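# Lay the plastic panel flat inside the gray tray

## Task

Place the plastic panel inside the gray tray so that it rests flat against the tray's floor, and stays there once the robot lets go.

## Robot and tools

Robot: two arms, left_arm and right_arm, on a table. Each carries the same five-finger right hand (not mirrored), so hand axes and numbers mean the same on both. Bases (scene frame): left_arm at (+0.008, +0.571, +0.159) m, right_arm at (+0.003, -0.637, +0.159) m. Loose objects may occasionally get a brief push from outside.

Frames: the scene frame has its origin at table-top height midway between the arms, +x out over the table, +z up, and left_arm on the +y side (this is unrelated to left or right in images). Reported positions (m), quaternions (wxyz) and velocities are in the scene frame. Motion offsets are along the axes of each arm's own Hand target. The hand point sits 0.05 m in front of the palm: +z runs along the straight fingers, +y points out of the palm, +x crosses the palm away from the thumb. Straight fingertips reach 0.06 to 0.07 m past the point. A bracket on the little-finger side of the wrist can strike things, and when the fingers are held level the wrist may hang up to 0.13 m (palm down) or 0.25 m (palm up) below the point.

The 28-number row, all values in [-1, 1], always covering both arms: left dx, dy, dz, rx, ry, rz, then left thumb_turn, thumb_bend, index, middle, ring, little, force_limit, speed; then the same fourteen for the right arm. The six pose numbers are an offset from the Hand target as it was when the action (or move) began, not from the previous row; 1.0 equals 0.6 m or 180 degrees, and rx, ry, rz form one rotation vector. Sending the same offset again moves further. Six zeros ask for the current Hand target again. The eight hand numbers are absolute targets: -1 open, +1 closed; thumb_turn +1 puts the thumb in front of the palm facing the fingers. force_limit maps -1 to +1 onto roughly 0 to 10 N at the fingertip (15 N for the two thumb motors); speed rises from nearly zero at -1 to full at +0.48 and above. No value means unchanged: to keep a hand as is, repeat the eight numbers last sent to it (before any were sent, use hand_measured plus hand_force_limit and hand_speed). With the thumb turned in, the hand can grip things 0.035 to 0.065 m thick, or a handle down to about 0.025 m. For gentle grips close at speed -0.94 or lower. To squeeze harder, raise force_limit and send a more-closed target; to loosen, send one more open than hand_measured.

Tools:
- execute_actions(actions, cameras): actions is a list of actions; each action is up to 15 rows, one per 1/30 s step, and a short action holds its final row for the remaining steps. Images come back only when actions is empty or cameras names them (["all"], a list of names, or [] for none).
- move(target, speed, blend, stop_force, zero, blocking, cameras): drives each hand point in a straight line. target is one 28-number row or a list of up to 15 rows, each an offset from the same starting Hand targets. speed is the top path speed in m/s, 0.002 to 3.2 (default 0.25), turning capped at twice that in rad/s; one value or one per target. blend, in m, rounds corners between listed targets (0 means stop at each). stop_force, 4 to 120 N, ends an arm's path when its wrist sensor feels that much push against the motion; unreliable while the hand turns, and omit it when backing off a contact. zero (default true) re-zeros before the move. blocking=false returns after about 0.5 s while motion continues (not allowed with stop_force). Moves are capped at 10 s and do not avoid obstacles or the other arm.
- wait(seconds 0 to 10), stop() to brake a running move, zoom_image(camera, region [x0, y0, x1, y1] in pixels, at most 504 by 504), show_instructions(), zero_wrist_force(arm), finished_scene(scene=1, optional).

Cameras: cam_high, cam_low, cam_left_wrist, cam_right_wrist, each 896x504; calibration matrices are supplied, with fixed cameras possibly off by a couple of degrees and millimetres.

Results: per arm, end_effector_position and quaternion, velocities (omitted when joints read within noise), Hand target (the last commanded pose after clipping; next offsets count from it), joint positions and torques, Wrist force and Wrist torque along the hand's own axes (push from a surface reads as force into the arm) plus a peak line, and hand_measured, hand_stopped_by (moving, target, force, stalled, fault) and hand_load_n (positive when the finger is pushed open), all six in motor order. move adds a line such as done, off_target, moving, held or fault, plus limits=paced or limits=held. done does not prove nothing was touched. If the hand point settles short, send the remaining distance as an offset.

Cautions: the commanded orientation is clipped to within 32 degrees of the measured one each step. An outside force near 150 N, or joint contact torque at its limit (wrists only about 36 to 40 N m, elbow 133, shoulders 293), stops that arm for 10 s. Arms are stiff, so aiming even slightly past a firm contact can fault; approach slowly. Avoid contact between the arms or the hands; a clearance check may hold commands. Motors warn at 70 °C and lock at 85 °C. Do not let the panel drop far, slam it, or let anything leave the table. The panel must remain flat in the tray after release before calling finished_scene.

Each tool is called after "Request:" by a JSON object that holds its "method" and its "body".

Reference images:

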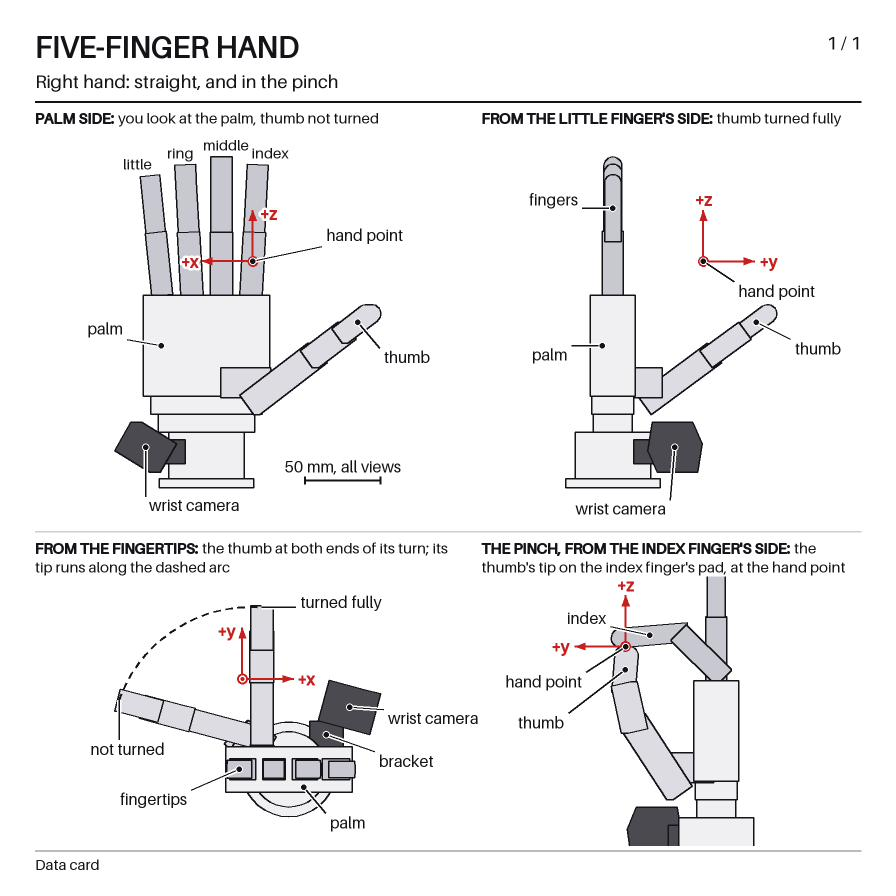

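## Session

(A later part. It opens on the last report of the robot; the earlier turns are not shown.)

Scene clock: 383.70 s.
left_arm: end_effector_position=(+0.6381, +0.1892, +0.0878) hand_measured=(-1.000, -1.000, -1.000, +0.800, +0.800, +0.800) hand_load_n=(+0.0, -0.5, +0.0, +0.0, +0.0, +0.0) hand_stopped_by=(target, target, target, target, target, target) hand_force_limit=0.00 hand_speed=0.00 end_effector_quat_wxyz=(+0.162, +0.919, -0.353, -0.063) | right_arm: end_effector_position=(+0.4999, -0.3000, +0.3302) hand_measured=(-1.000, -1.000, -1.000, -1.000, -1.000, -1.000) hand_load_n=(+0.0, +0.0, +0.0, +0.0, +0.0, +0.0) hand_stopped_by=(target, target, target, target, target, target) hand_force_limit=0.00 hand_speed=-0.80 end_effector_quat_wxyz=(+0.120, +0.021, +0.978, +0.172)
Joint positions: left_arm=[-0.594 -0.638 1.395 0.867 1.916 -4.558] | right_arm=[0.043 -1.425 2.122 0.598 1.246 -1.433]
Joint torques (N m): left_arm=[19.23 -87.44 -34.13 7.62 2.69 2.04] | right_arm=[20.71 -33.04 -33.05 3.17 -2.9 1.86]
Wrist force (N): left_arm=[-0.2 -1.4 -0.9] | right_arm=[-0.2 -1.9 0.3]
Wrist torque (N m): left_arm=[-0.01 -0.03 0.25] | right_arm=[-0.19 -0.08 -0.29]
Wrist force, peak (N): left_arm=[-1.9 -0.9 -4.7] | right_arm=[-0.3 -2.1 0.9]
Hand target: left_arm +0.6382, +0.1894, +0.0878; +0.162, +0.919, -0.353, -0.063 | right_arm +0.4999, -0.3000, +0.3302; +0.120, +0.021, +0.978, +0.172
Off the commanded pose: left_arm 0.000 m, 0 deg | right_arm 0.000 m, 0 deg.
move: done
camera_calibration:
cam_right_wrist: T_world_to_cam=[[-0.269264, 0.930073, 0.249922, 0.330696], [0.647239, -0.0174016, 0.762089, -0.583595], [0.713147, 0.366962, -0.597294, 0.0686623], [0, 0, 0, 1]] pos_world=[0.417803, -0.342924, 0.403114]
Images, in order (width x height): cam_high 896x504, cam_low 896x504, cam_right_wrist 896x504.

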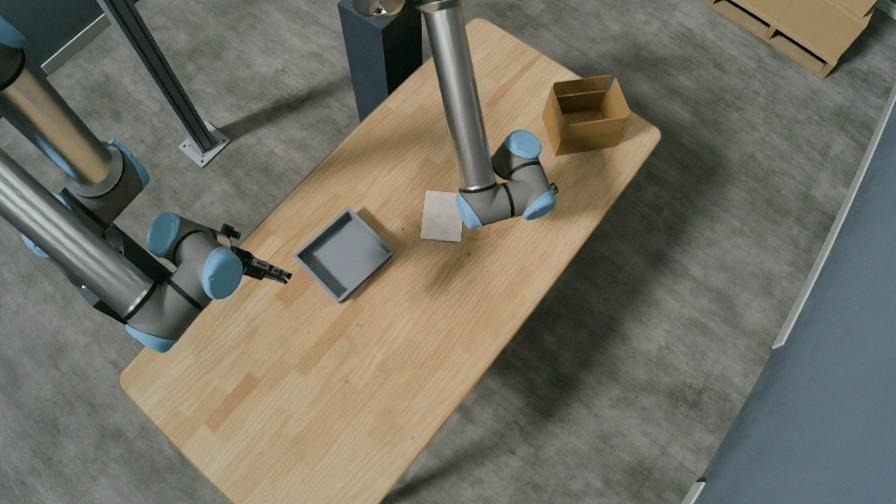

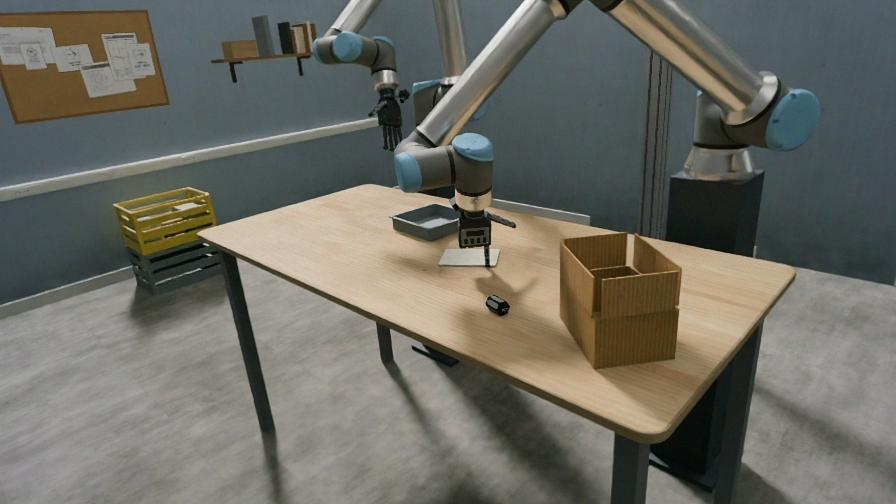

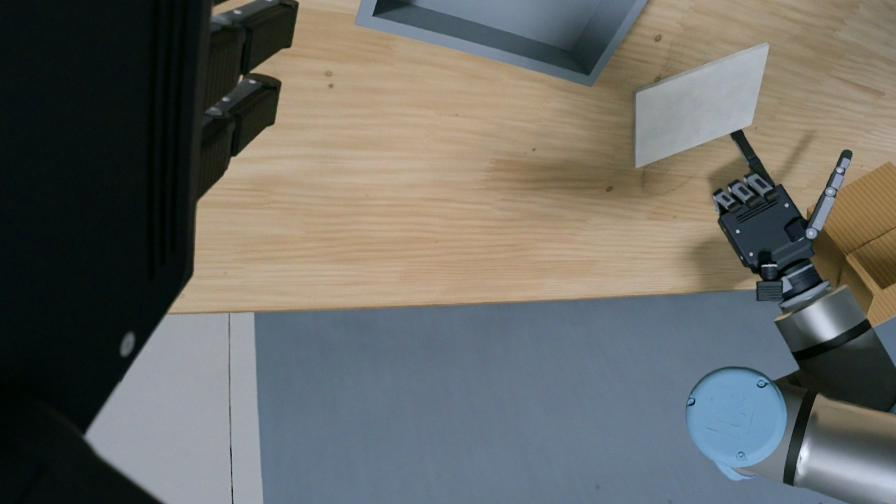

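Request:
{"method": "move", "body": {"target": [[-0.036,0.0377,0.0137,0,0,0,-1,-1,-1,0.8,0.8,0.8,0,0,0,0,0,0,0,0,-1,-1,-1,-1,-1,-1,0,-0.8],[-0.0592,0.0797,0.029,0,0,0,-1,-1,-1,0.8,0.8,0.8,0,0,0,0,0,0,0,0,-1,-1,-1,-1,-1,-1,0,-0.8],[-0.0713,0.1325,0.0482,0,0,0,-1,-1,-1,0.8,0.8,0.8,0,0,0,0,0,0,0,0,-1,-1,-1,-1,-1,-1,0,-0.8]], "blend": [0.01,0.01,0], "speed": 0.05, "cameras": ["cam_high","cam_low","cam_right_wrist"]}}

Scene clock: 399.90 s.
left_arm: end_effector_position=(+0.5496, +0.1550, +0.0879) hand_measured=(-1.000, -1.000, -1.000, +0.800, +0.800, +0.800) hand_load_n=(+0.0, +0.0, +0.0, +0.0, +0.0, +0.0) hand_stopped_by=(target, target, target, target, target, target) hand_force_limit=0.00 hand_speed=0.00 end_effector_quat_wxyz=(+0.162, +0.919, -0.353, -0.063) end_effector_velocity=(+0.003, +0.001, +0.000) end_effector_angular_velocity=(-0.002, -0.003, -0.001) | right_arm: end_effector_position=(+0.4999, -0.3000, +0.3302) hand_measured=(-1.000, -1.000, -1.000, -1.000, -1.000, -1.000) hand_load_n=(+0.0, +0.0, +0.0, +0.0, +0.0, +0.0) hand_stopped_by=(target, target, target, target, target, target) hand_force_limit=0.00 hand_speed=-0.80 end_effector_quat_wxyz=(+0.120, +0.021, +0.978, +0.172)
Joint positions: left_arm=[-0.7 -0.722 1.568 0.739 1.92 -4.672] | right_arm=[0.043 -1.425 2.122 0.598 1.246 -1.433]
Joint velocities: left_arm=[0.003 0.001 -0.004 0 0 0.005] | right_arm=[within noise]
Joint torques (N m): left_arm=[20.27 -78.47 -32.38 7.26 2.65 2.04] | right_arm=[21.26 -32.19 -32.98 2.52 -2.7 1.85]
Wrist force (N): left_arm=[-0.1 -1.7 -0.9] | right_arm=[0.0 -1.8 0.8]
Wrist torque (N m): left_arm=[-0.05 -0.07 0.23] | right_arm=[-0.21 -0.13 -0.28]
Wrist force, peak (N): left_arm=[-0.1 -2.4 -1.3] | right_arm=[-0.4 -2.0 1.0]
Hand target: left_arm +0.5498, +0.1552, +0.0879; +0.162, +0.919, -0.353, -0.063 | right_arm +0.4999, -0.3000, +0.3302; +0.120, +0.021, +0.978, +0.172
Off the commanded pose: left_arm 0.000 m, 0 deg | right_arm 0.000 m, 0 deg.
move: done
camera_calibration:
cam_right_wrist: T_world_to_cam=[[-0.269264, 0.930073, 0.249922, 0.330696], [0.647239, -0.0174016, 0.762089, -0.583595], [0.713147, 0.366962, -0.597294, 0.0686623], [0, 0, 0, 1]] pos_world=[0.417803, -0.342924, 0.403114]
Images, in order (width x height): cam_high 896x504, cam_low 896x504, cam_right_wrist 896x504.

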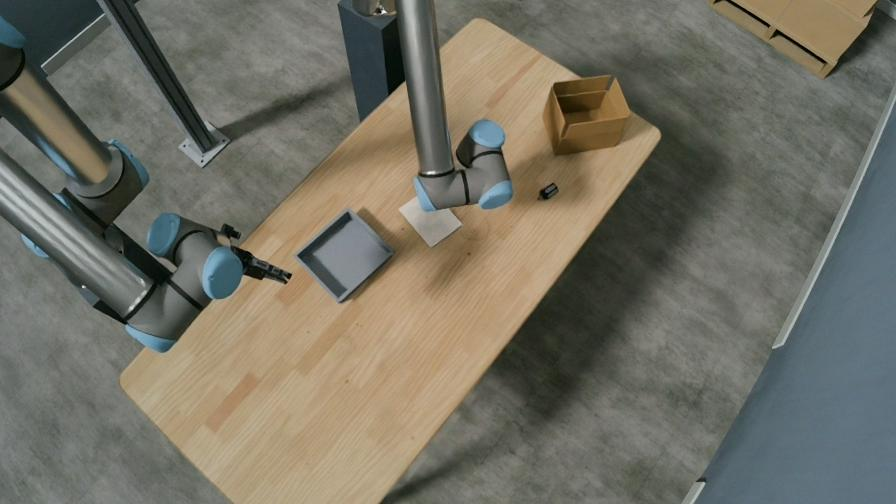

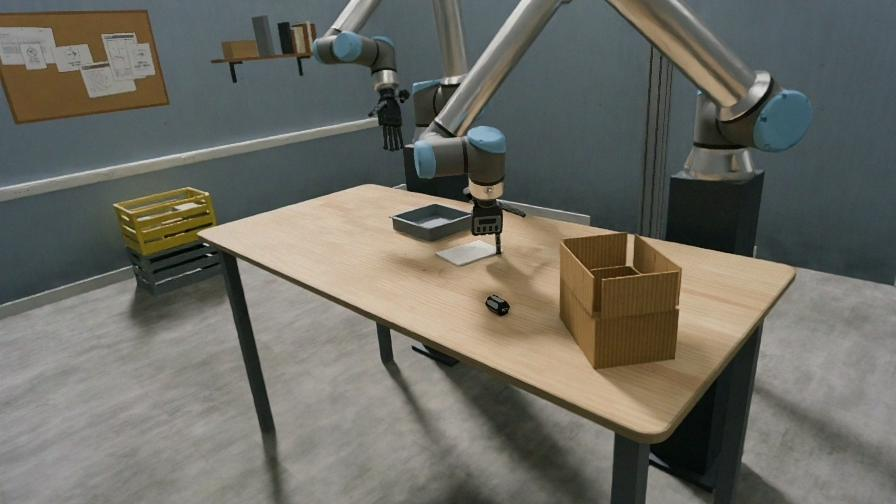

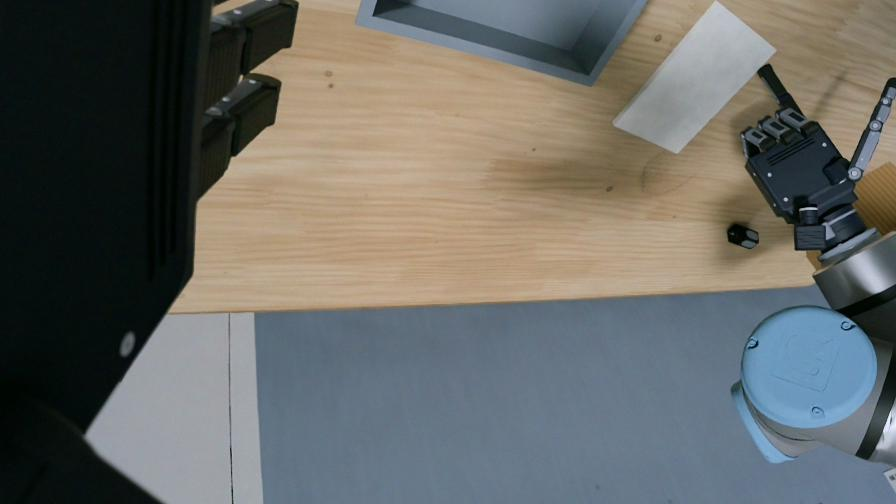

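Request:
{"method": "move", "body": {"target": [[-0.0007,0.0308,0.0112,0,0,0,-1,-1,-1,0.8,0.8,0.8,0,0,0,0,0,0,0,0,-1,-1,-1,-1,-1,-1,0,-0.8],[0.0125,0.0103,0.0037,0,0,0,-1,-1,-1,0.8,0.8,0.8,0,0,0,0,0,0,0,0,-1,-1,-1,-1,-1,-1,0,-0.8],[-0.067,-0.03,-0.203,0,0,0,-1,-1,-1,0.8,0.8,0.8,0,0,0,0,0,0,0,0,-1,-1,-1,-1,-1,-1,0,-0.8]], "blend": [0,0.01,0], "speed": [0.05,0.06,0.2], "cameras": ["cam_high","cam_low","cam_right_wrist","cam_left_wrist"]}}

Scene clock: 412.10 s.
left_arm: end_effector_position=(+0.5593, +0.2257, +0.1961) hand_measured=(-1.000, -1.000, -1.000, +0.800, +0.800, +0.800) hand_load_n=(+0.0, +0.0, +0.0, +0.0, +0.0, +0.0) hand_stopped_by=(target, target, target, target, target, target) hand_force_limit=0.00 hand_speed=0.00 end_effector_quat_wxyz=(+0.162, +0.919, -0.353, -0.063) | right_arm: end_effector_position=(+0.4999, -0.3000, +0.3302) hand_measured=(-1.000, -1.000, -1.000, -1.000, -1.000, -1.000) hand_load_n=(+0.0, +0.0, +0.0, +0.0, +0.0, +0.0) hand_stopped_by=(target, target, target, target, target, target) hand_force_limit=0.00 hand_speed=-0.80 end_effector_quat_wxyz=(+0.120, +0.021, +0.978, +0.172)
Joint positions: left_arm=[-0.613 -0.866 1.607 0.877 1.917 -4.579] | right_arm=[0.043 -1.425 2.122 0.598 1.246 -1.433]
Joint torques (N m): left_arm=[-12.39 -93.1 -35.67 3.42 -0.52 -0.82] | right_arm=[19.36 -32.7 -32.52 1.77 -2.74 1.67]
Wrist force (N): left_arm=[-0.3 -1.3 -0.6] | right_arm=[-0.2 -1.7 0.7]
Wrist torque (N m): left_arm=[-0.05 0.01 0.03] | right_arm=[-0.19 -0.10 -0.29]
Wrist force, peak (N): left_arm=[-1.1 -2.0 -2.9] | right_arm=[-0.3 -2.2 0.7]
Hand target: left_arm +0.5593, +0.2256, +0.1962; +0.162, +0.919, -0.353, -0.063 | right_arm +0.4999, -0.3000, +0.3302; +0.120, +0.021, +0.978, +0.172
Off the commanded pose: left_arm 0.000 m, 0 deg | right_arm 0.000 m, 0 deg.
move: done; blend cut to 0.0077 m at target 2
camera_calibration:
cam_left_wrist: T_world_to_cam=[[-0.459817, -0.832926, 0.307901, 0.392132], [-0.652907, 0.55212, 0.518533, 0.140075], [-0.601898, 0.0373999, -0.797697, 0.599398], [0, 0, 0, 1]] pos_world=[0.632541, 0.226861, 0.284767]
cam_right_wrist: T_world_to_cam=[[-0.269264, 0.930073, 0.249922, 0.330696], [0.647239, -0.0174016, 0.762089, -0.583595], [0.713147, 0.366962, -0.597294, 0.0686623], [0, 0, 0, 1]] pos_world=[0.417803, -0.342924, 0.403114]

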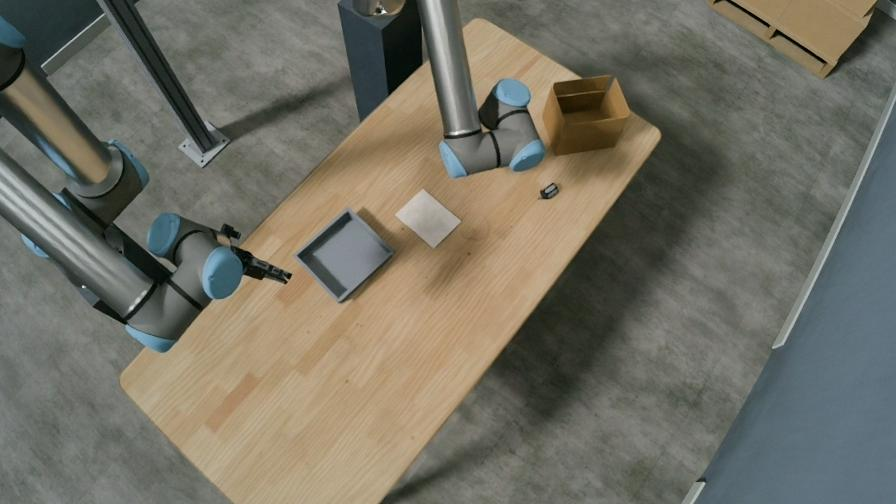

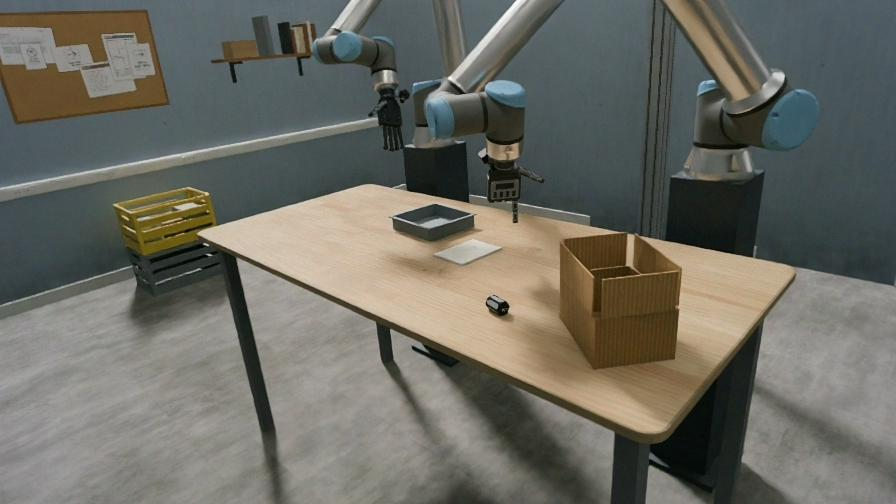

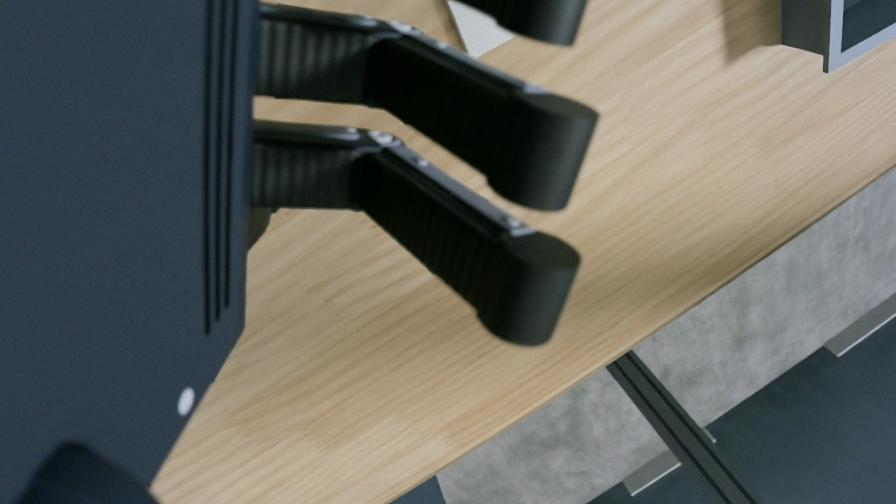

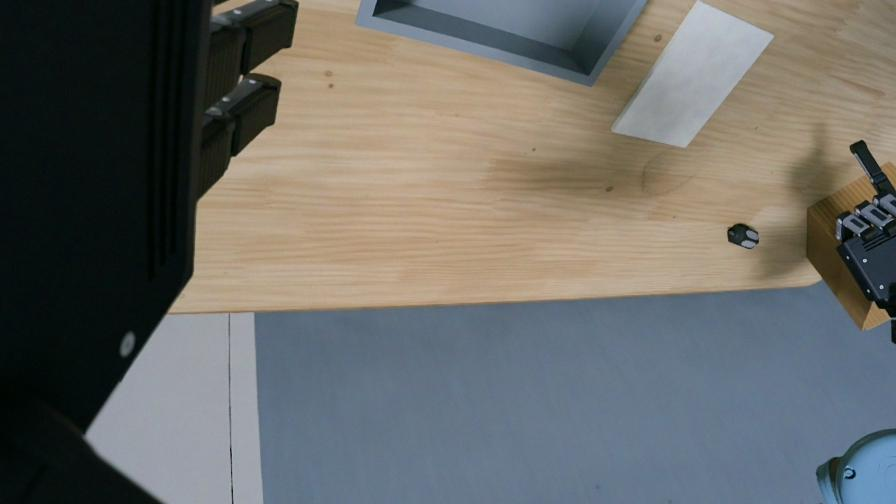

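Request:
{"method": "zoom_image", "body": {"camera": "cam_high", "region": [280, 170, 480, 320]}}

Request:
{"method": "zoom_image", "body": {"camera": "cam_right_wrist", "region": [330, 0, 800, 180]}}

Request:
{"method": "zoom_image", "body": {"camera": "cam_low", "region": [380, 195, 510, 270]}}

Scaled by 2.520 from the camera's 896x504 image, which has a finer 1280x720 frame.

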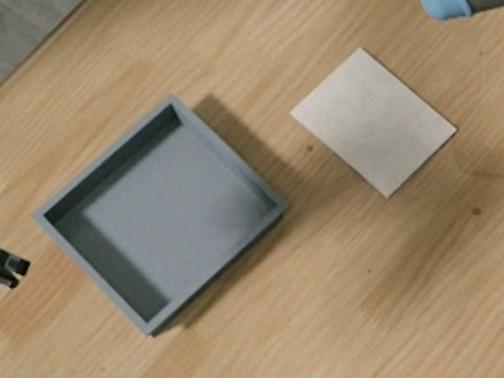

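Scaled by 1.072 from the camera's 896x504 image, which has a finer 1280x720 frame.

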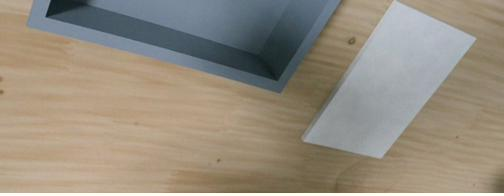

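Scaled by 3.877 from the camera's 896x504 image, which has a finer 1280x720 frame.

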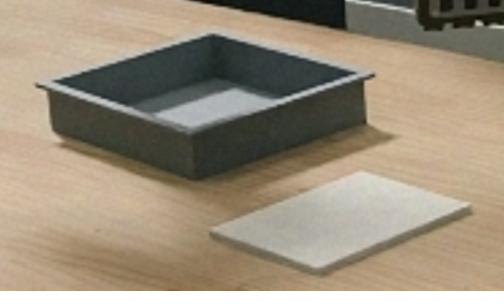

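Request:
{"method": "move", "body": {"target": [[0.0525,0.0112,0.0537,-0.0248,-0.001,-0.2016,-1,-1,-1,-1,-1,-1,0,0,-0.125,0.3928,0.3247,0.0038,-0.0057,0.0152,-1,-1,-1,-1,-1,-1,0,-0.8],[0.105,0.0225,0.1075,-0.0248,-0.001,-0.2016,-1,-1,-1,-1,-1,-1,0,0,-0.1083,0.4137,0.5295,0.0038,-0.0057,0.0152,-1,-1,-1,-1,-1,-1,0,-0.8]], "blend": [0.03,0], "speed": 0.2, "cameras": ["cam_high","cam_low","cam_right_wrist","cam_left_wrist"]}}

Scene clock: 452.13 s.
left_arm: end_effector_position=(+0.5827, +0.1575, +0.1401) hand_measured=(-1.000, -1.000, -1.000, -1.000, -1.000, -1.000) hand_load_n=(+0.0, +0.0, +0.0, +0.5, +0.0, +0.0) hand_stopped_by=(target, target, target, target, target, target) hand_force_limit=0.00 hand_speed=0.00 end_effector_quat_wxyz=(+0.169, +0.977, -0.047, -0.125) | right_arm: end_effector_position=(+0.6394, +0.0335, +0.1402) hand_measured=(-1.000, -1.000, -1.000, -1.000, -1.000, -1.000) hand_load_n=(+0.0, -0.5, +0.0, +0.0, +0.0, +0.0) hand_stopped_by=(target, target, target, target, target, target) hand_force_limit=0.00 hand_speed=-0.80 end_effector_quat_wxyz=(+0.124, +0.046, +0.977, +0.169)
Joint positions: left_arm=[-0.633 -0.776 1.591 0.782 1.994 -5.239] | right_arm=[0.544 -0.815 1.548 0.437 1.434 -0.897]
Joint torques (N m): left_arm=[22.15 -91.77 -16.46 6.68 3.31 2.02] | right_arm=[-18.68 -82.87 -22.48 3.5 -2.43 -2.92]
Wrist force (N): left_arm=[0.0 -1.2 -0.9] | right_arm=[0.1 -1.8 0.5]
Wrist torque (N m): left_arm=[-0.02 -0.01 0.29] | right_arm=[-0.19 -0.13 -0.30]
Wrist force, peak (N): left_arm=[-0.5 -1.5 -0.9] | right_arm=[0.5 -3.2 -1.0]
Hand target: left_arm +0.5828, +0.1576, +0.1401; +0.169, +0.977, -0.047, -0.125 | right_arm +0.6395, +0.0334, +0.1401; +0.124, +0.046, +0.977, +0.169
Off the commanded pose: left_arm 0.000 m, 0 deg | right_arm 0.000 m, 0 deg.
move: done
camera_calibration:
cam_left_wrist: T_world_to_cam=[[0.152384, -0.953714, 0.259246, 0.0323866], [-0.710711, 0.0765348, 0.699309, 0.305332], [-0.686782, -0.290812, -0.666152, 0.65415], [0, 0, 0, 1]] pos_world=[0.661326, 0.197754, 0.213846]
cam_right_wrist: T_world_to_cam=[[-0.2203, 0.942904, 0.2498, 0.0739352], [0.645392, -0.0511213, 0.762139, -0.52098], [0.731394, 0.329118, -0.597281, -0.277049], [0, 0, 0, 1]] pos_world=[0.555157, -0.00516507, 0.213114]

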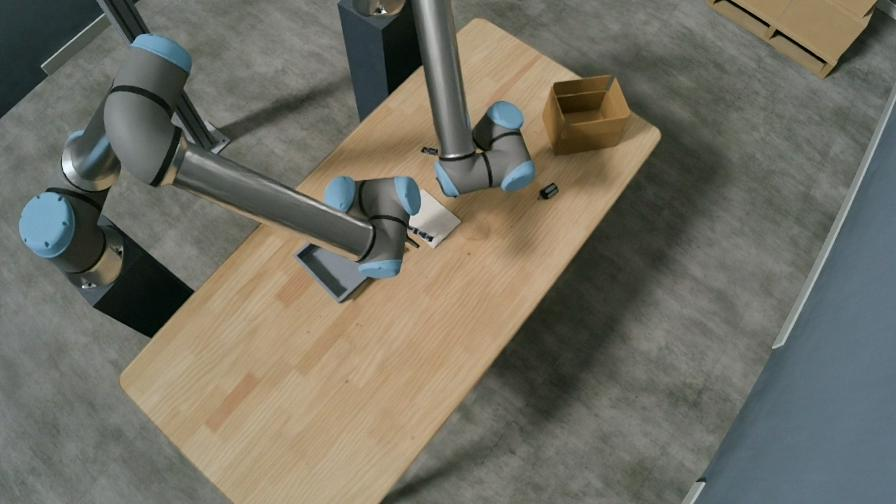

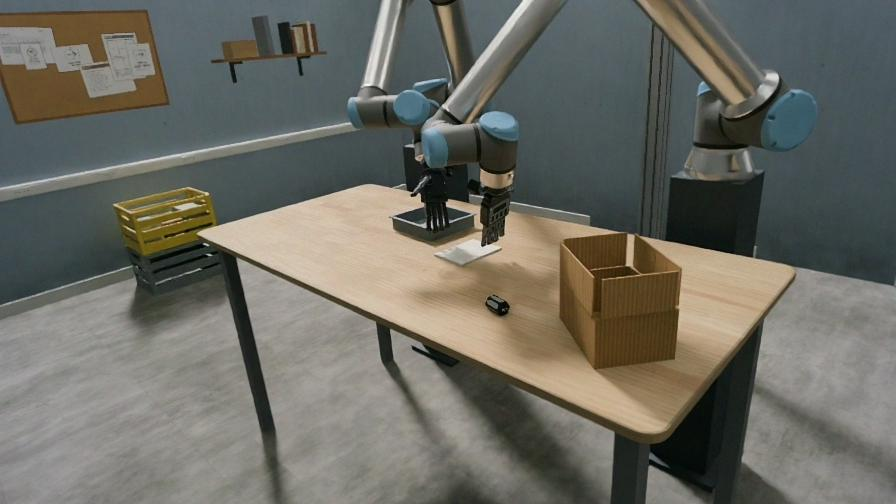

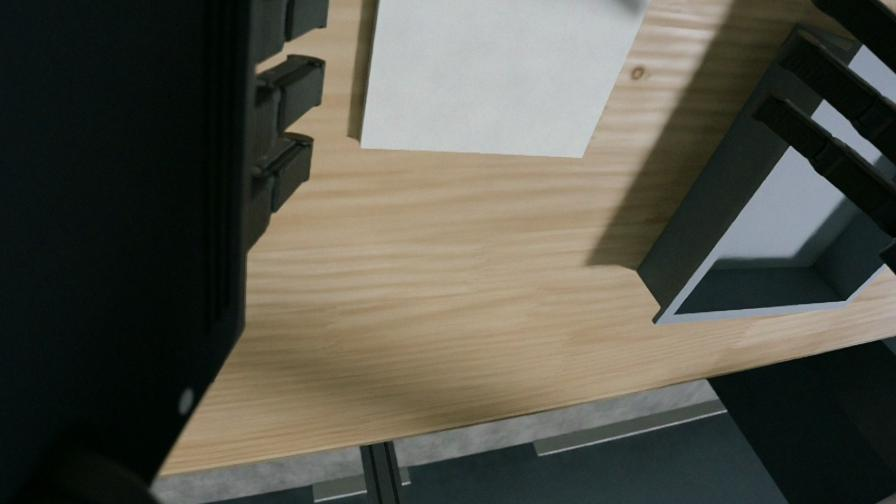

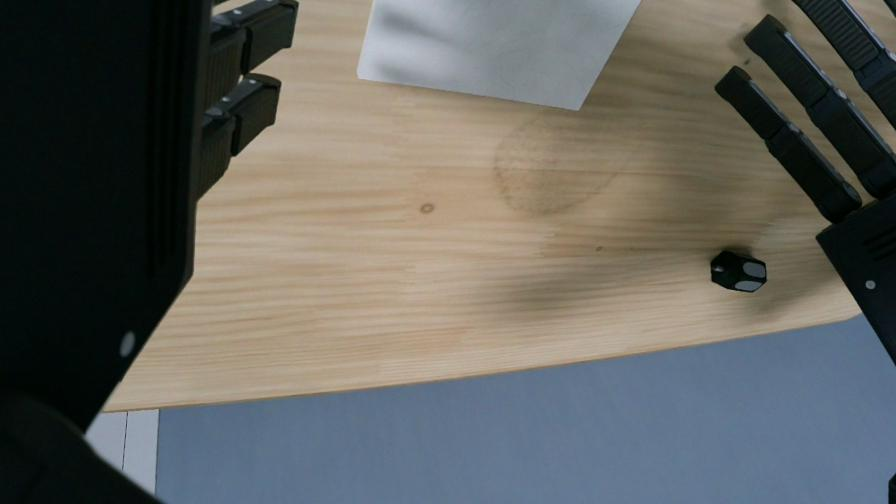

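Request:
{"method": "move", "body": {"target": [0.01326,-0.01995,0.05319,0,0,0,-1,-1,-1,-1,-1,-1,0,0,0.01326,-0.01995,0.05319,0,0,0,-1,-1,-1,-1,-1,-1,0,-0.8], "speed": 0.1}}

Request:
{"method": "move", "body": {"target": [0.00947,-0.01425,0.03799,0,0,0,-1,-1,-1,-1,-1,-1,0,0,0.00947,-0.01425,0.03799,0,0,0,-1,-1,-1,-1,-1,-1,0,-0.8], "speed": 0.01, "stop_force": 4, "cameras": ["cam_low","cam_right_wrist","cam_left_wrist"]}}

Scene clock: 464.43 s.
left_arm: end_effector_position=(+0.5827, +0.1576, +0.1050) hand_measured=(-1.000, -1.000, -1.000, -1.000, -1.000, -1.000) hand_load_n=(+0.0, +0.0, +0.0, +0.0, +0.0, +0.0) hand_stopped_by=(target, target, target, target, target, target) hand_force_limit=0.00 hand_speed=0.00 end_effector_quat_wxyz=(+0.169, +0.977, -0.047, -0.125) end_effector_velocity=(+0.000, +0.000, +0.004) end_effector_angular_velocity=(+0.000, +0.000, +0.000) | right_arm: end_effector_position=(+0.6394, +0.0333, +0.1050) hand_measured=(-1.000, -1.000, -1.000, -1.000, -1.000, -1.000) hand_load_n=(+0.0, +0.0, +0.0, +0.0, +0.0, +0.0) hand_stopped_by=(target, target, target, target, target, target) hand_force_limit=0.00 hand_speed=-0.80 end_effector_quat_wxyz=(+0.124, +0.046, +0.977, +0.169) end_effector_velocity=(+0.000, +0.000, +0.005) end_effector_angular_velocity=(+0.000, -0.001, +0.001)
Joint positions: left_arm=[-0.633 -0.734 1.59 0.74 1.994 -5.239] | right_arm=[0.544 -0.776 1.553 0.393 1.434 -0.897]
Joint velocities: left_arm=[0 -0.004 -0.001 0.005 0 0] | right_arm=[0 -0.005 0 0.005 0.001 -0.002]
Joint torques (N m): left_arm=[13.1 -100.99 -30.56 7.12 -1.72 0.32] | right_arm=[-13.53 -95.98 -30.3 5.2 -2.23 -1.77]
Wrist force (N): left_arm=[0.1 -1.1 -0.4] | right_arm=[0.2 -1.7 0.7]
Wrist torque (N m): left_arm=[-0.02 -0.03 0.27] | right_arm=[-0.19 -0.15 -0.28]
Wrist force, peak (N): left_arm=[-0.2 -1.3 -1.7] | right_arm=[0.4 -2.6 1.8]
Hand target: left_arm +0.5827, +0.1576, +0.1051; +0.169, +0.977, -0.047, -0.125 | right_arm +0.6394, +0.0334, +0.1051; +0.124, +0.046, +0.977, +0.169
Off the commanded pose: left_arm 0.000 m, 0 deg | right_arm 0.000 m, 0 deg.
move: done

Scene clock: 466.80 s.
left_arm: end_effector_position=(+0.5827, +0.1576, +0.0940) hand_measured=(-1.000, -1.000, -1.000, -1.000, -1.000, -1.000) hand_load_n=(+0.0, +0.0, -0.5, +0.0, +0.0, +0.0) hand_stopped_by=(target, target, target, target, target, target) hand_force_limit=0.00 hand_speed=0.00 end_effector_quat_wxyz=(+0.169, +0.977, -0.047, -0.125) | right_arm: end_effector_position=(+0.6394, +0.0334, +0.0916) hand_measured=(-1.000, -1.000, -1.000, -1.000, -1.000, -1.000) hand_load_n=(+0.0, +0.0, +0.0, +0.0, -0.5, +0.0) hand_stopped_by=(target, target, target, target, target, target) hand_force_limit=0.00 hand_speed=-0.80 end_effector_quat_wxyz=(+0.124, +0.046, +0.977, +0.169)
Joint positions: left_arm=[-0.633 -0.72 1.59 0.727 1.994 -5.239] | right_arm=[0.544 -0.76 1.553 0.376 1.434 -0.897]
Joint torques (N m): left_arm=[-2.19 -99.09 -14.89 6.54 -1.7 -1.65] | right_arm=[-2.88 -100.66 -19.36 5.15 -1.69 1.82]
Wrist force (N): left_arm=[-1.8 -1.7 -3.9] | right_arm=[-0.7 -1.6 -2.5]
Wrist torque (N m): left_arm=[0.08 0.03 0.14] | right_arm=[-0.06 0.05 -0.32]
Wrist force, peak (N): left_arm=[-1.7 -0.5 -9.9] | right_arm=[-1.4 -0.9 -7.5]
Hand target: left_arm +0.5827, +0.1576, +0.0940; +0.169, +0.977, -0.047, -0.125 (not the last commanded pose) | right_arm +0.6395, +0.0334, +0.0916; +0.124, +0.046, +0.977, +0.169 (not the last commanded pose)
Off the commanded pose: left_arm 0.014 m, 0 deg | right_arm 0.011 m, 0 deg.
move: contact (left_arm, right_arm)
camera_calibration:
cam_left_wrist: T_world_to_cam=[[0.152615, -0.953703, 0.259149, 0.0443887], [-0.71068, 0.0763123, 0.699364, 0.33757], [-0.686762, -0.290906, -0.666132, 0.623501], [0, 0, 0, 1]] pos_world=[0.661327, 0.197953, 0.167746]
cam_right_wrist: T_world_to_cam=[[-0.220239, 0.942899, 0.249872, 0.0861713], [0.645414, -0.0512098, 0.762115, -0.483942], [0.731393, 0.329118, -0.597282, -0.306176], [0, 0, 0, 1]] pos_world=[0.555257, -0.0052651, 0.164414]
Images, in order (width x height): cam_low 896x504, cam_left_wrist 896x504, cam_right_wrist 896x504.

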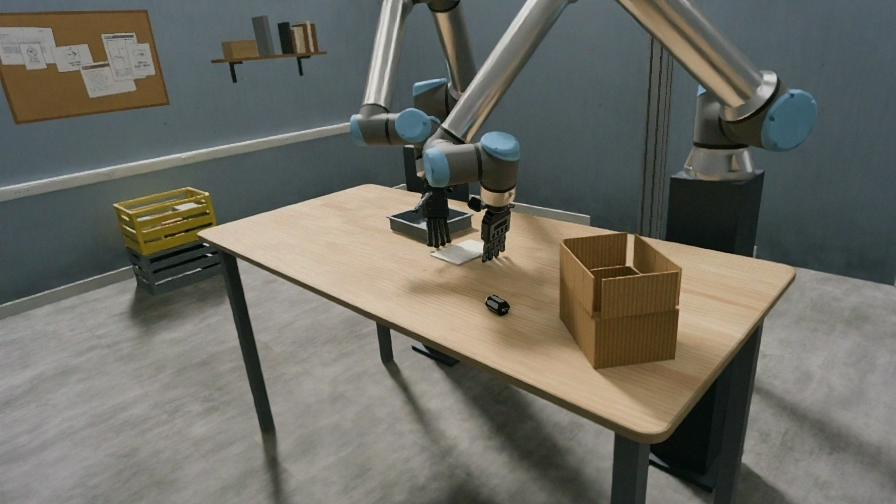

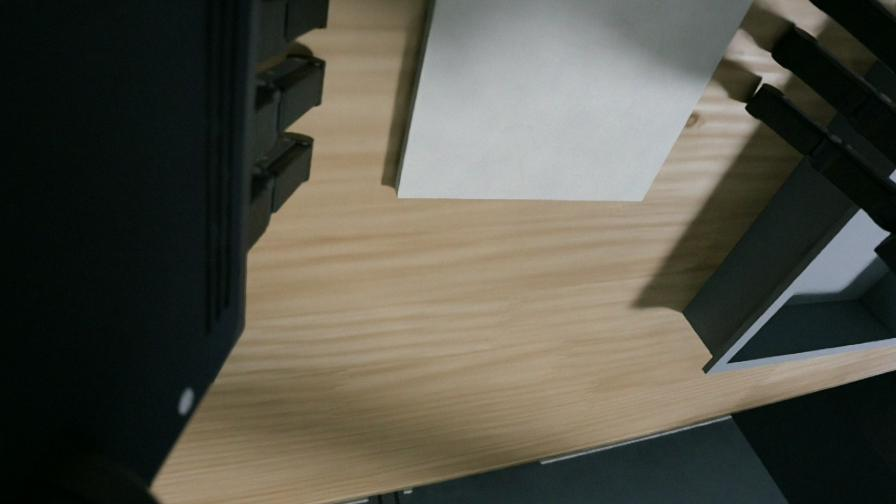

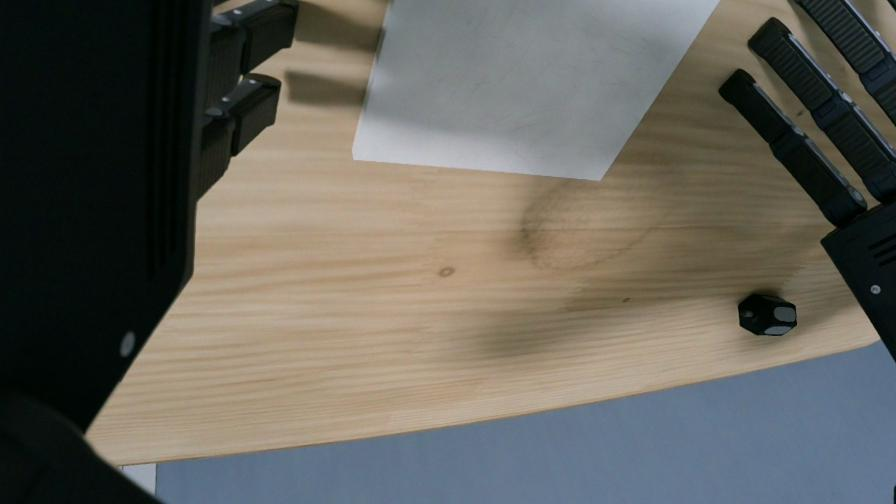

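Request:
{"method": "zoom_image", "body": {"camera": "cam_right_wrist", "region": [580, 0, 896, 200]}}

Request:
{"method": "zoom_image", "body": {"camera": "cam_left_wrist", "region": [600, 0, 896, 200]}}

Request:
{"method": "zoom_image", "body": {"camera": "cam_low", "region": [410, 200, 530, 280]}}

Scaled by 1.595 from the camera's 896x504 image, which has a finer 1280x720 frame.

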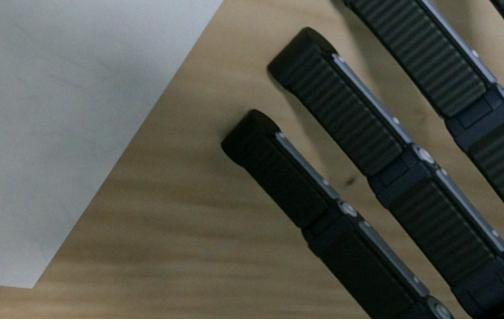

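Scaled by 1.703 from the camera's 896x504 image, which has a finer 1280x720 frame.

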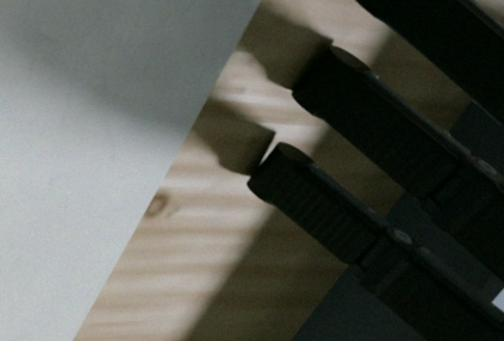

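Scaled by 4.200 from the camera's 896x504 image, which has a finer 1280x720 frame.

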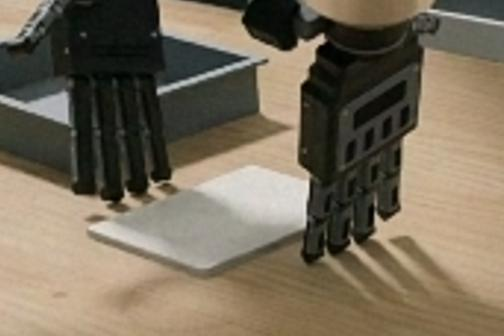

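Request:
{"method": "zoom_image", "body": {"camera": "cam_left_wrist", "region": [710, 0, 840, 120]}}

Request:
{"method": "zoom_image", "body": {"camera": "cam_right_wrist", "region": [690, 0, 820, 120]}}

Request:
{"method": "zoom_image", "body": {"camera": "cam_low", "region": [420, 235, 460, 260]}}

Request:
{"method": "zoom_image", "body": {"camera": "cam_low", "region": [475, 235, 515, 270]}}

Scaled by 3.877 from the camera's 896x504 image, which has a finer 1280x720 frame.

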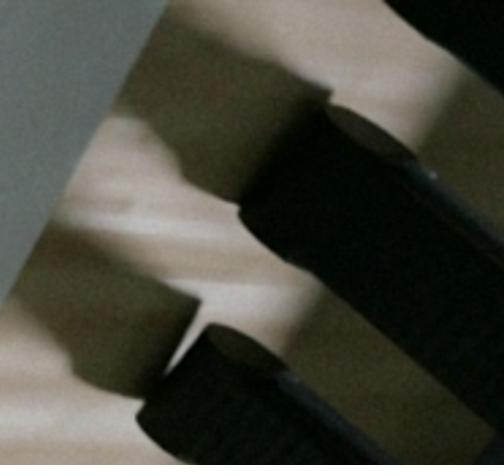

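Scaled by 3.877 from the camera's 896x504 image, which has a finer 1280x720 frame.

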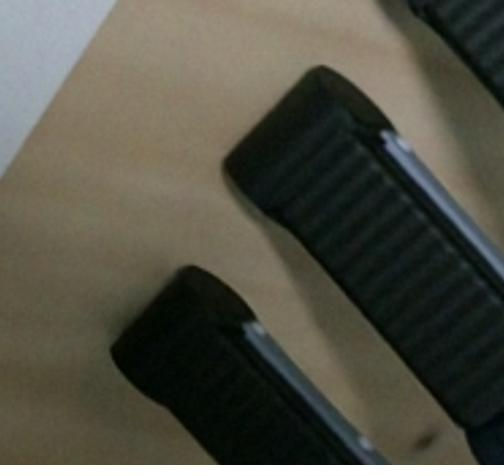

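Scaled by 12.600 from the camera's 896x504 image, which has a finer 1280x720 frame.

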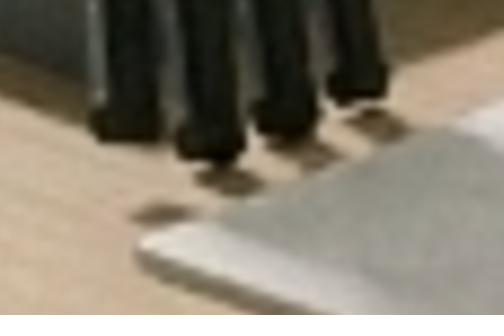

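Scaled by 12.600 from the camera's 896x504 image, which has a finer 1280x720 frame.

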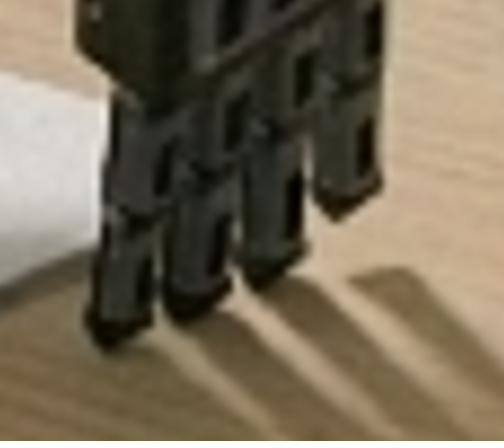

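Request:
{"method": "move", "body": {"target": [-0.0004,0.0006,-0.0015,0,0,0,-1,-1,-1,-1,-1,-1,0,0,-0.0006,0.001,-0.0026,0,-0.0111,0,-1,-1,-1,-1,-1,-1,0,-0.8], "speed": 0.05}}

Request:
{"method": "move", "body": {"target": [0.0033,0.0376,0.0133,0,0,0,-1,-1,-1,-1,-1,-1,0,0,0.0044,0.0439,0.0153,0,0,0,-1,-1,-1,-1,-1,-1,0,-0.8], "speed": 0.05, "cameras": ["cam_low","cam_right_wrist","cam_left_wrist"]}}

Scene clock: 496.83 s.
left_arm: end_effector_position=(+0.5827, +0.1576, +0.0950) hand_measured=(-1.000, -1.000, -1.000, -1.000, -1.000, -1.000) hand_load_n=(+0.0, +0.0, +0.0, +0.0, +0.0, +0.0) hand_stopped_by=(target, target, target, target, target, target) hand_force_limit=0.00 hand_speed=0.00 end_effector_quat_wxyz=(+0.169, +0.977, -0.047, -0.125) | right_arm: end_effector_position=(+0.6393, +0.0334, +0.0933) hand_measured=(-1.000, -1.000, -1.000, -1.000, -1.000, -1.000) hand_load_n=(+0.0, +0.0, +0.0, +0.0, +0.0, +0.0) hand_stopped_by=(target, target, target, target, target, target) hand_force_limit=0.00 hand_speed=-0.80 end_effector_quat_wxyz=(+0.141, +0.049, +0.974, +0.168) end_effector_velocity=(-0.002, +0.000, -0.001) end_effector_angular_velocity=(-0.001, +0.007, +0.001)
Joint positions: left_arm=[-0.633 -0.721 1.59 0.728 1.994 -5.239] | right_arm=[0.552 -0.769 1.569 0.342 1.459 -0.886]
Joint velocities: left_arm=[within noise] | right_arm=[0 0.001 0 0.005 -0.004 0]
Joint torques (N m): left_arm=[-11.08 -97.03 -14.69 7.01 -1.62 -1.68] | right_arm=[-1.62 -82.97 -27.17 4.99 -2 -2.56]
Wrist force (N): left_arm=[0.0 -1.7 -0.4] | right_arm=[0.1 -2.2 0.6]
Wrist torque (N m): left_arm=[-0.11 -0.04 0.25] | right_arm=[-0.25 -0.13 -0.31]
Wrist force, peak (N): left_arm=[-1.6 -1.7 -4.3] | right_arm=[-0.3 -1.6 -3.2]
Hand target: left_arm +0.5827, +0.1576, +0.0950; +0.169, +0.977, -0.047, -0.125 | right_arm +0.6394, +0.0334, +0.0933; +0.141, +0.049, +0.974, +0.168
Off the commanded pose: left_arm 0.000 m, 0 deg | right_arm 0.000 m, 0 deg.
move: done

Scene clock: 497.67 s.
left_arm: end_effector_position=(+0.5814, +0.1334, +0.0949) hand_measured=(-1.000, -1.000, -1.000, -1.000, -1.000, -1.000) hand_load_n=(+0.0, +0.0, +0.0, +0.0, +0.0, +0.0) hand_stopped_by=(target, target, target, target, target, target) hand_force_limit=0.00 hand_speed=0.00 end_effector_quat_wxyz=(+0.169, +0.977, -0.047, -0.125) | right_arm: end_effector_position=(+0.6407, +0.0615, +0.0932) hand_measured=(-1.000, -1.000, -1.000, -1.000, -1.000, -1.000) hand_load_n=(+0.0, +0.0, +0.0, +0.0, +0.0, +0.0) hand_stopped_by=(target, target, target, target, target, target) hand_force_limit=0.00 hand_speed=-0.80 end_effector_quat_wxyz=(+0.141, +0.049, +0.974, +0.168) end_effector_velocity=(-0.002, -0.002, -0.001) end_effector_angular_velocity=(-0.001, +0.001, +0.002)
Joint positions: left_arm=[-0.661 -0.714 1.569 0.728 1.994 -5.27] | right_arm=[0.583 -0.745 1.516 0.367 1.472 -0.858]
Joint velocities: left_arm=[within noise] | right_arm=[-0.001 -0.002 0.006 -0.003 -0.001 -0.003]
Joint torques (N m): left_arm=[20.59 -98.17 -15.29 7.39 3.22 2.01] | right_arm=[-18.81 -107.43 -18.04 0.74 -1.98 -2.62]
Wrist force (N): left_arm=[0.2 -1.4 -0.7] | right_arm=[0.2 -2.0 1.0]
Wrist torque (N m): left_arm=[-0.04 -0.06 0.26] | right_arm=[-0.26 -0.16 -0.31]
Wrist force, peak (N): left_arm=[0.0 -2.3 -0.8] | right_arm=[-0.3 -3.1 0.7]
Hand target: left_arm +0.5814, +0.1336, +0.0950; +0.169, +0.977, -0.047, -0.125 | right_arm +0.6409, +0.0614, +0.0933; +0.141, +0.049, +0.974, +0.168
Off the commanded pose: left_arm 0.000 m, 0 deg | right_arm 0.000 m, 0 deg.
move: done
camera_calibration:
cam_left_wrist: T_world_to_cam=[[0.152482, -0.953724, 0.259151, 0.0212706], [-0.71069, 0.0764045, 0.699344, 0.337864], [-0.686782, -0.290813, -0.666152, 0.616139], [0, 0, 0, 1]] pos_world=[0.660026, 0.173653, 0.168646]
cam_right_wrist: T_world_to_cam=[[-0.216884, 0.945987, 0.240978, 0.0579666], [0.619602, -0.0573582, 0.782817, -0.469592], [0.754357, 0.319091, -0.573696, -0.331636], [0, 0, 0, 1]] pos_world=[0.553704, 0.0240514, 0.163378]
Images, in order (width x height): cam_low 896x504, cam_left_wrist 896x504, cam_right_wrist 896x504.

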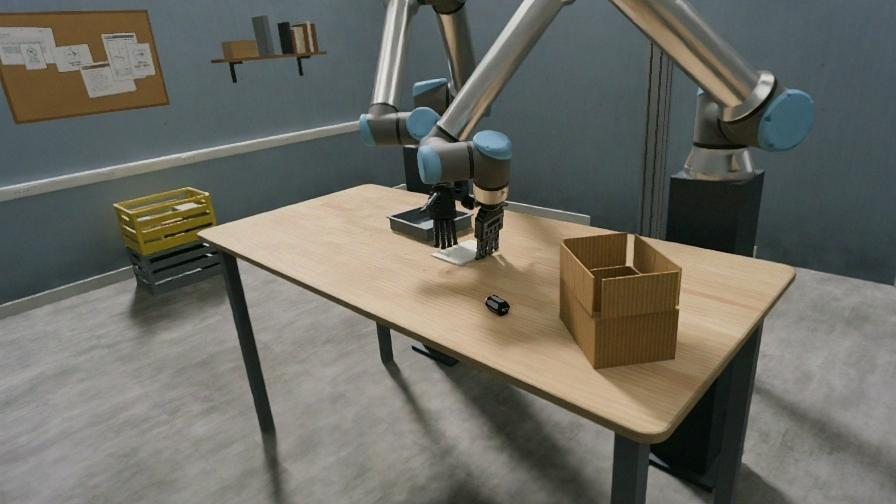

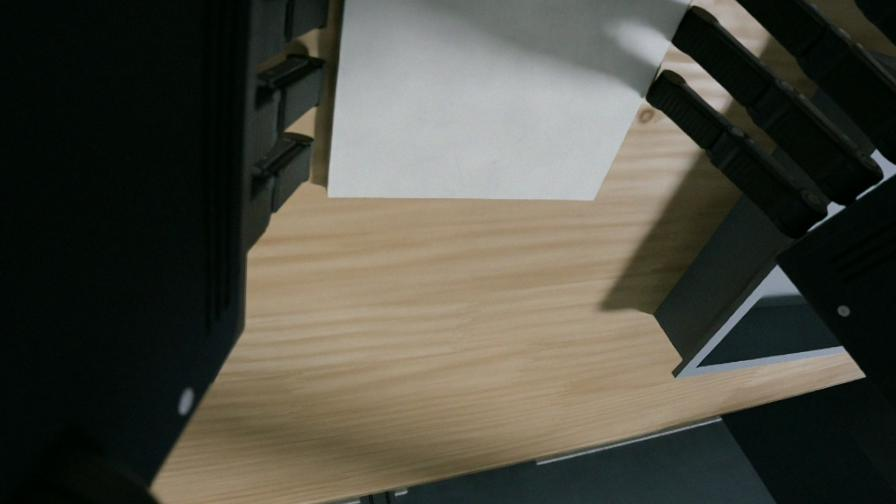

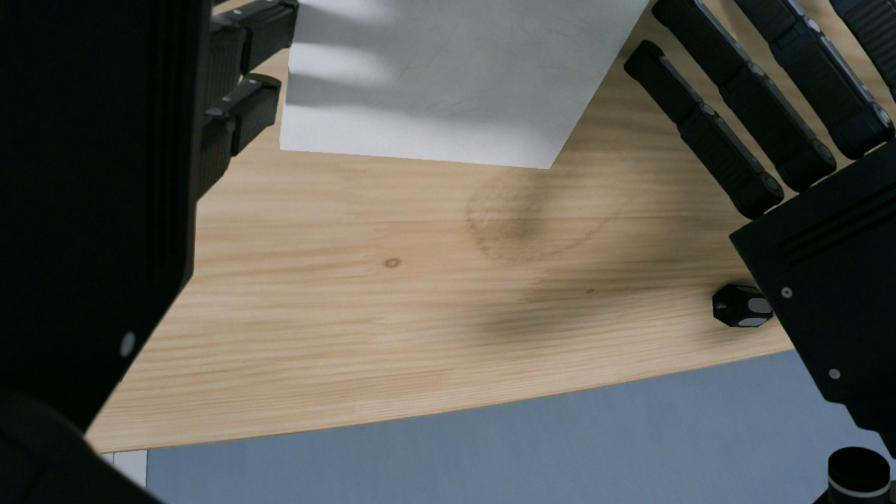

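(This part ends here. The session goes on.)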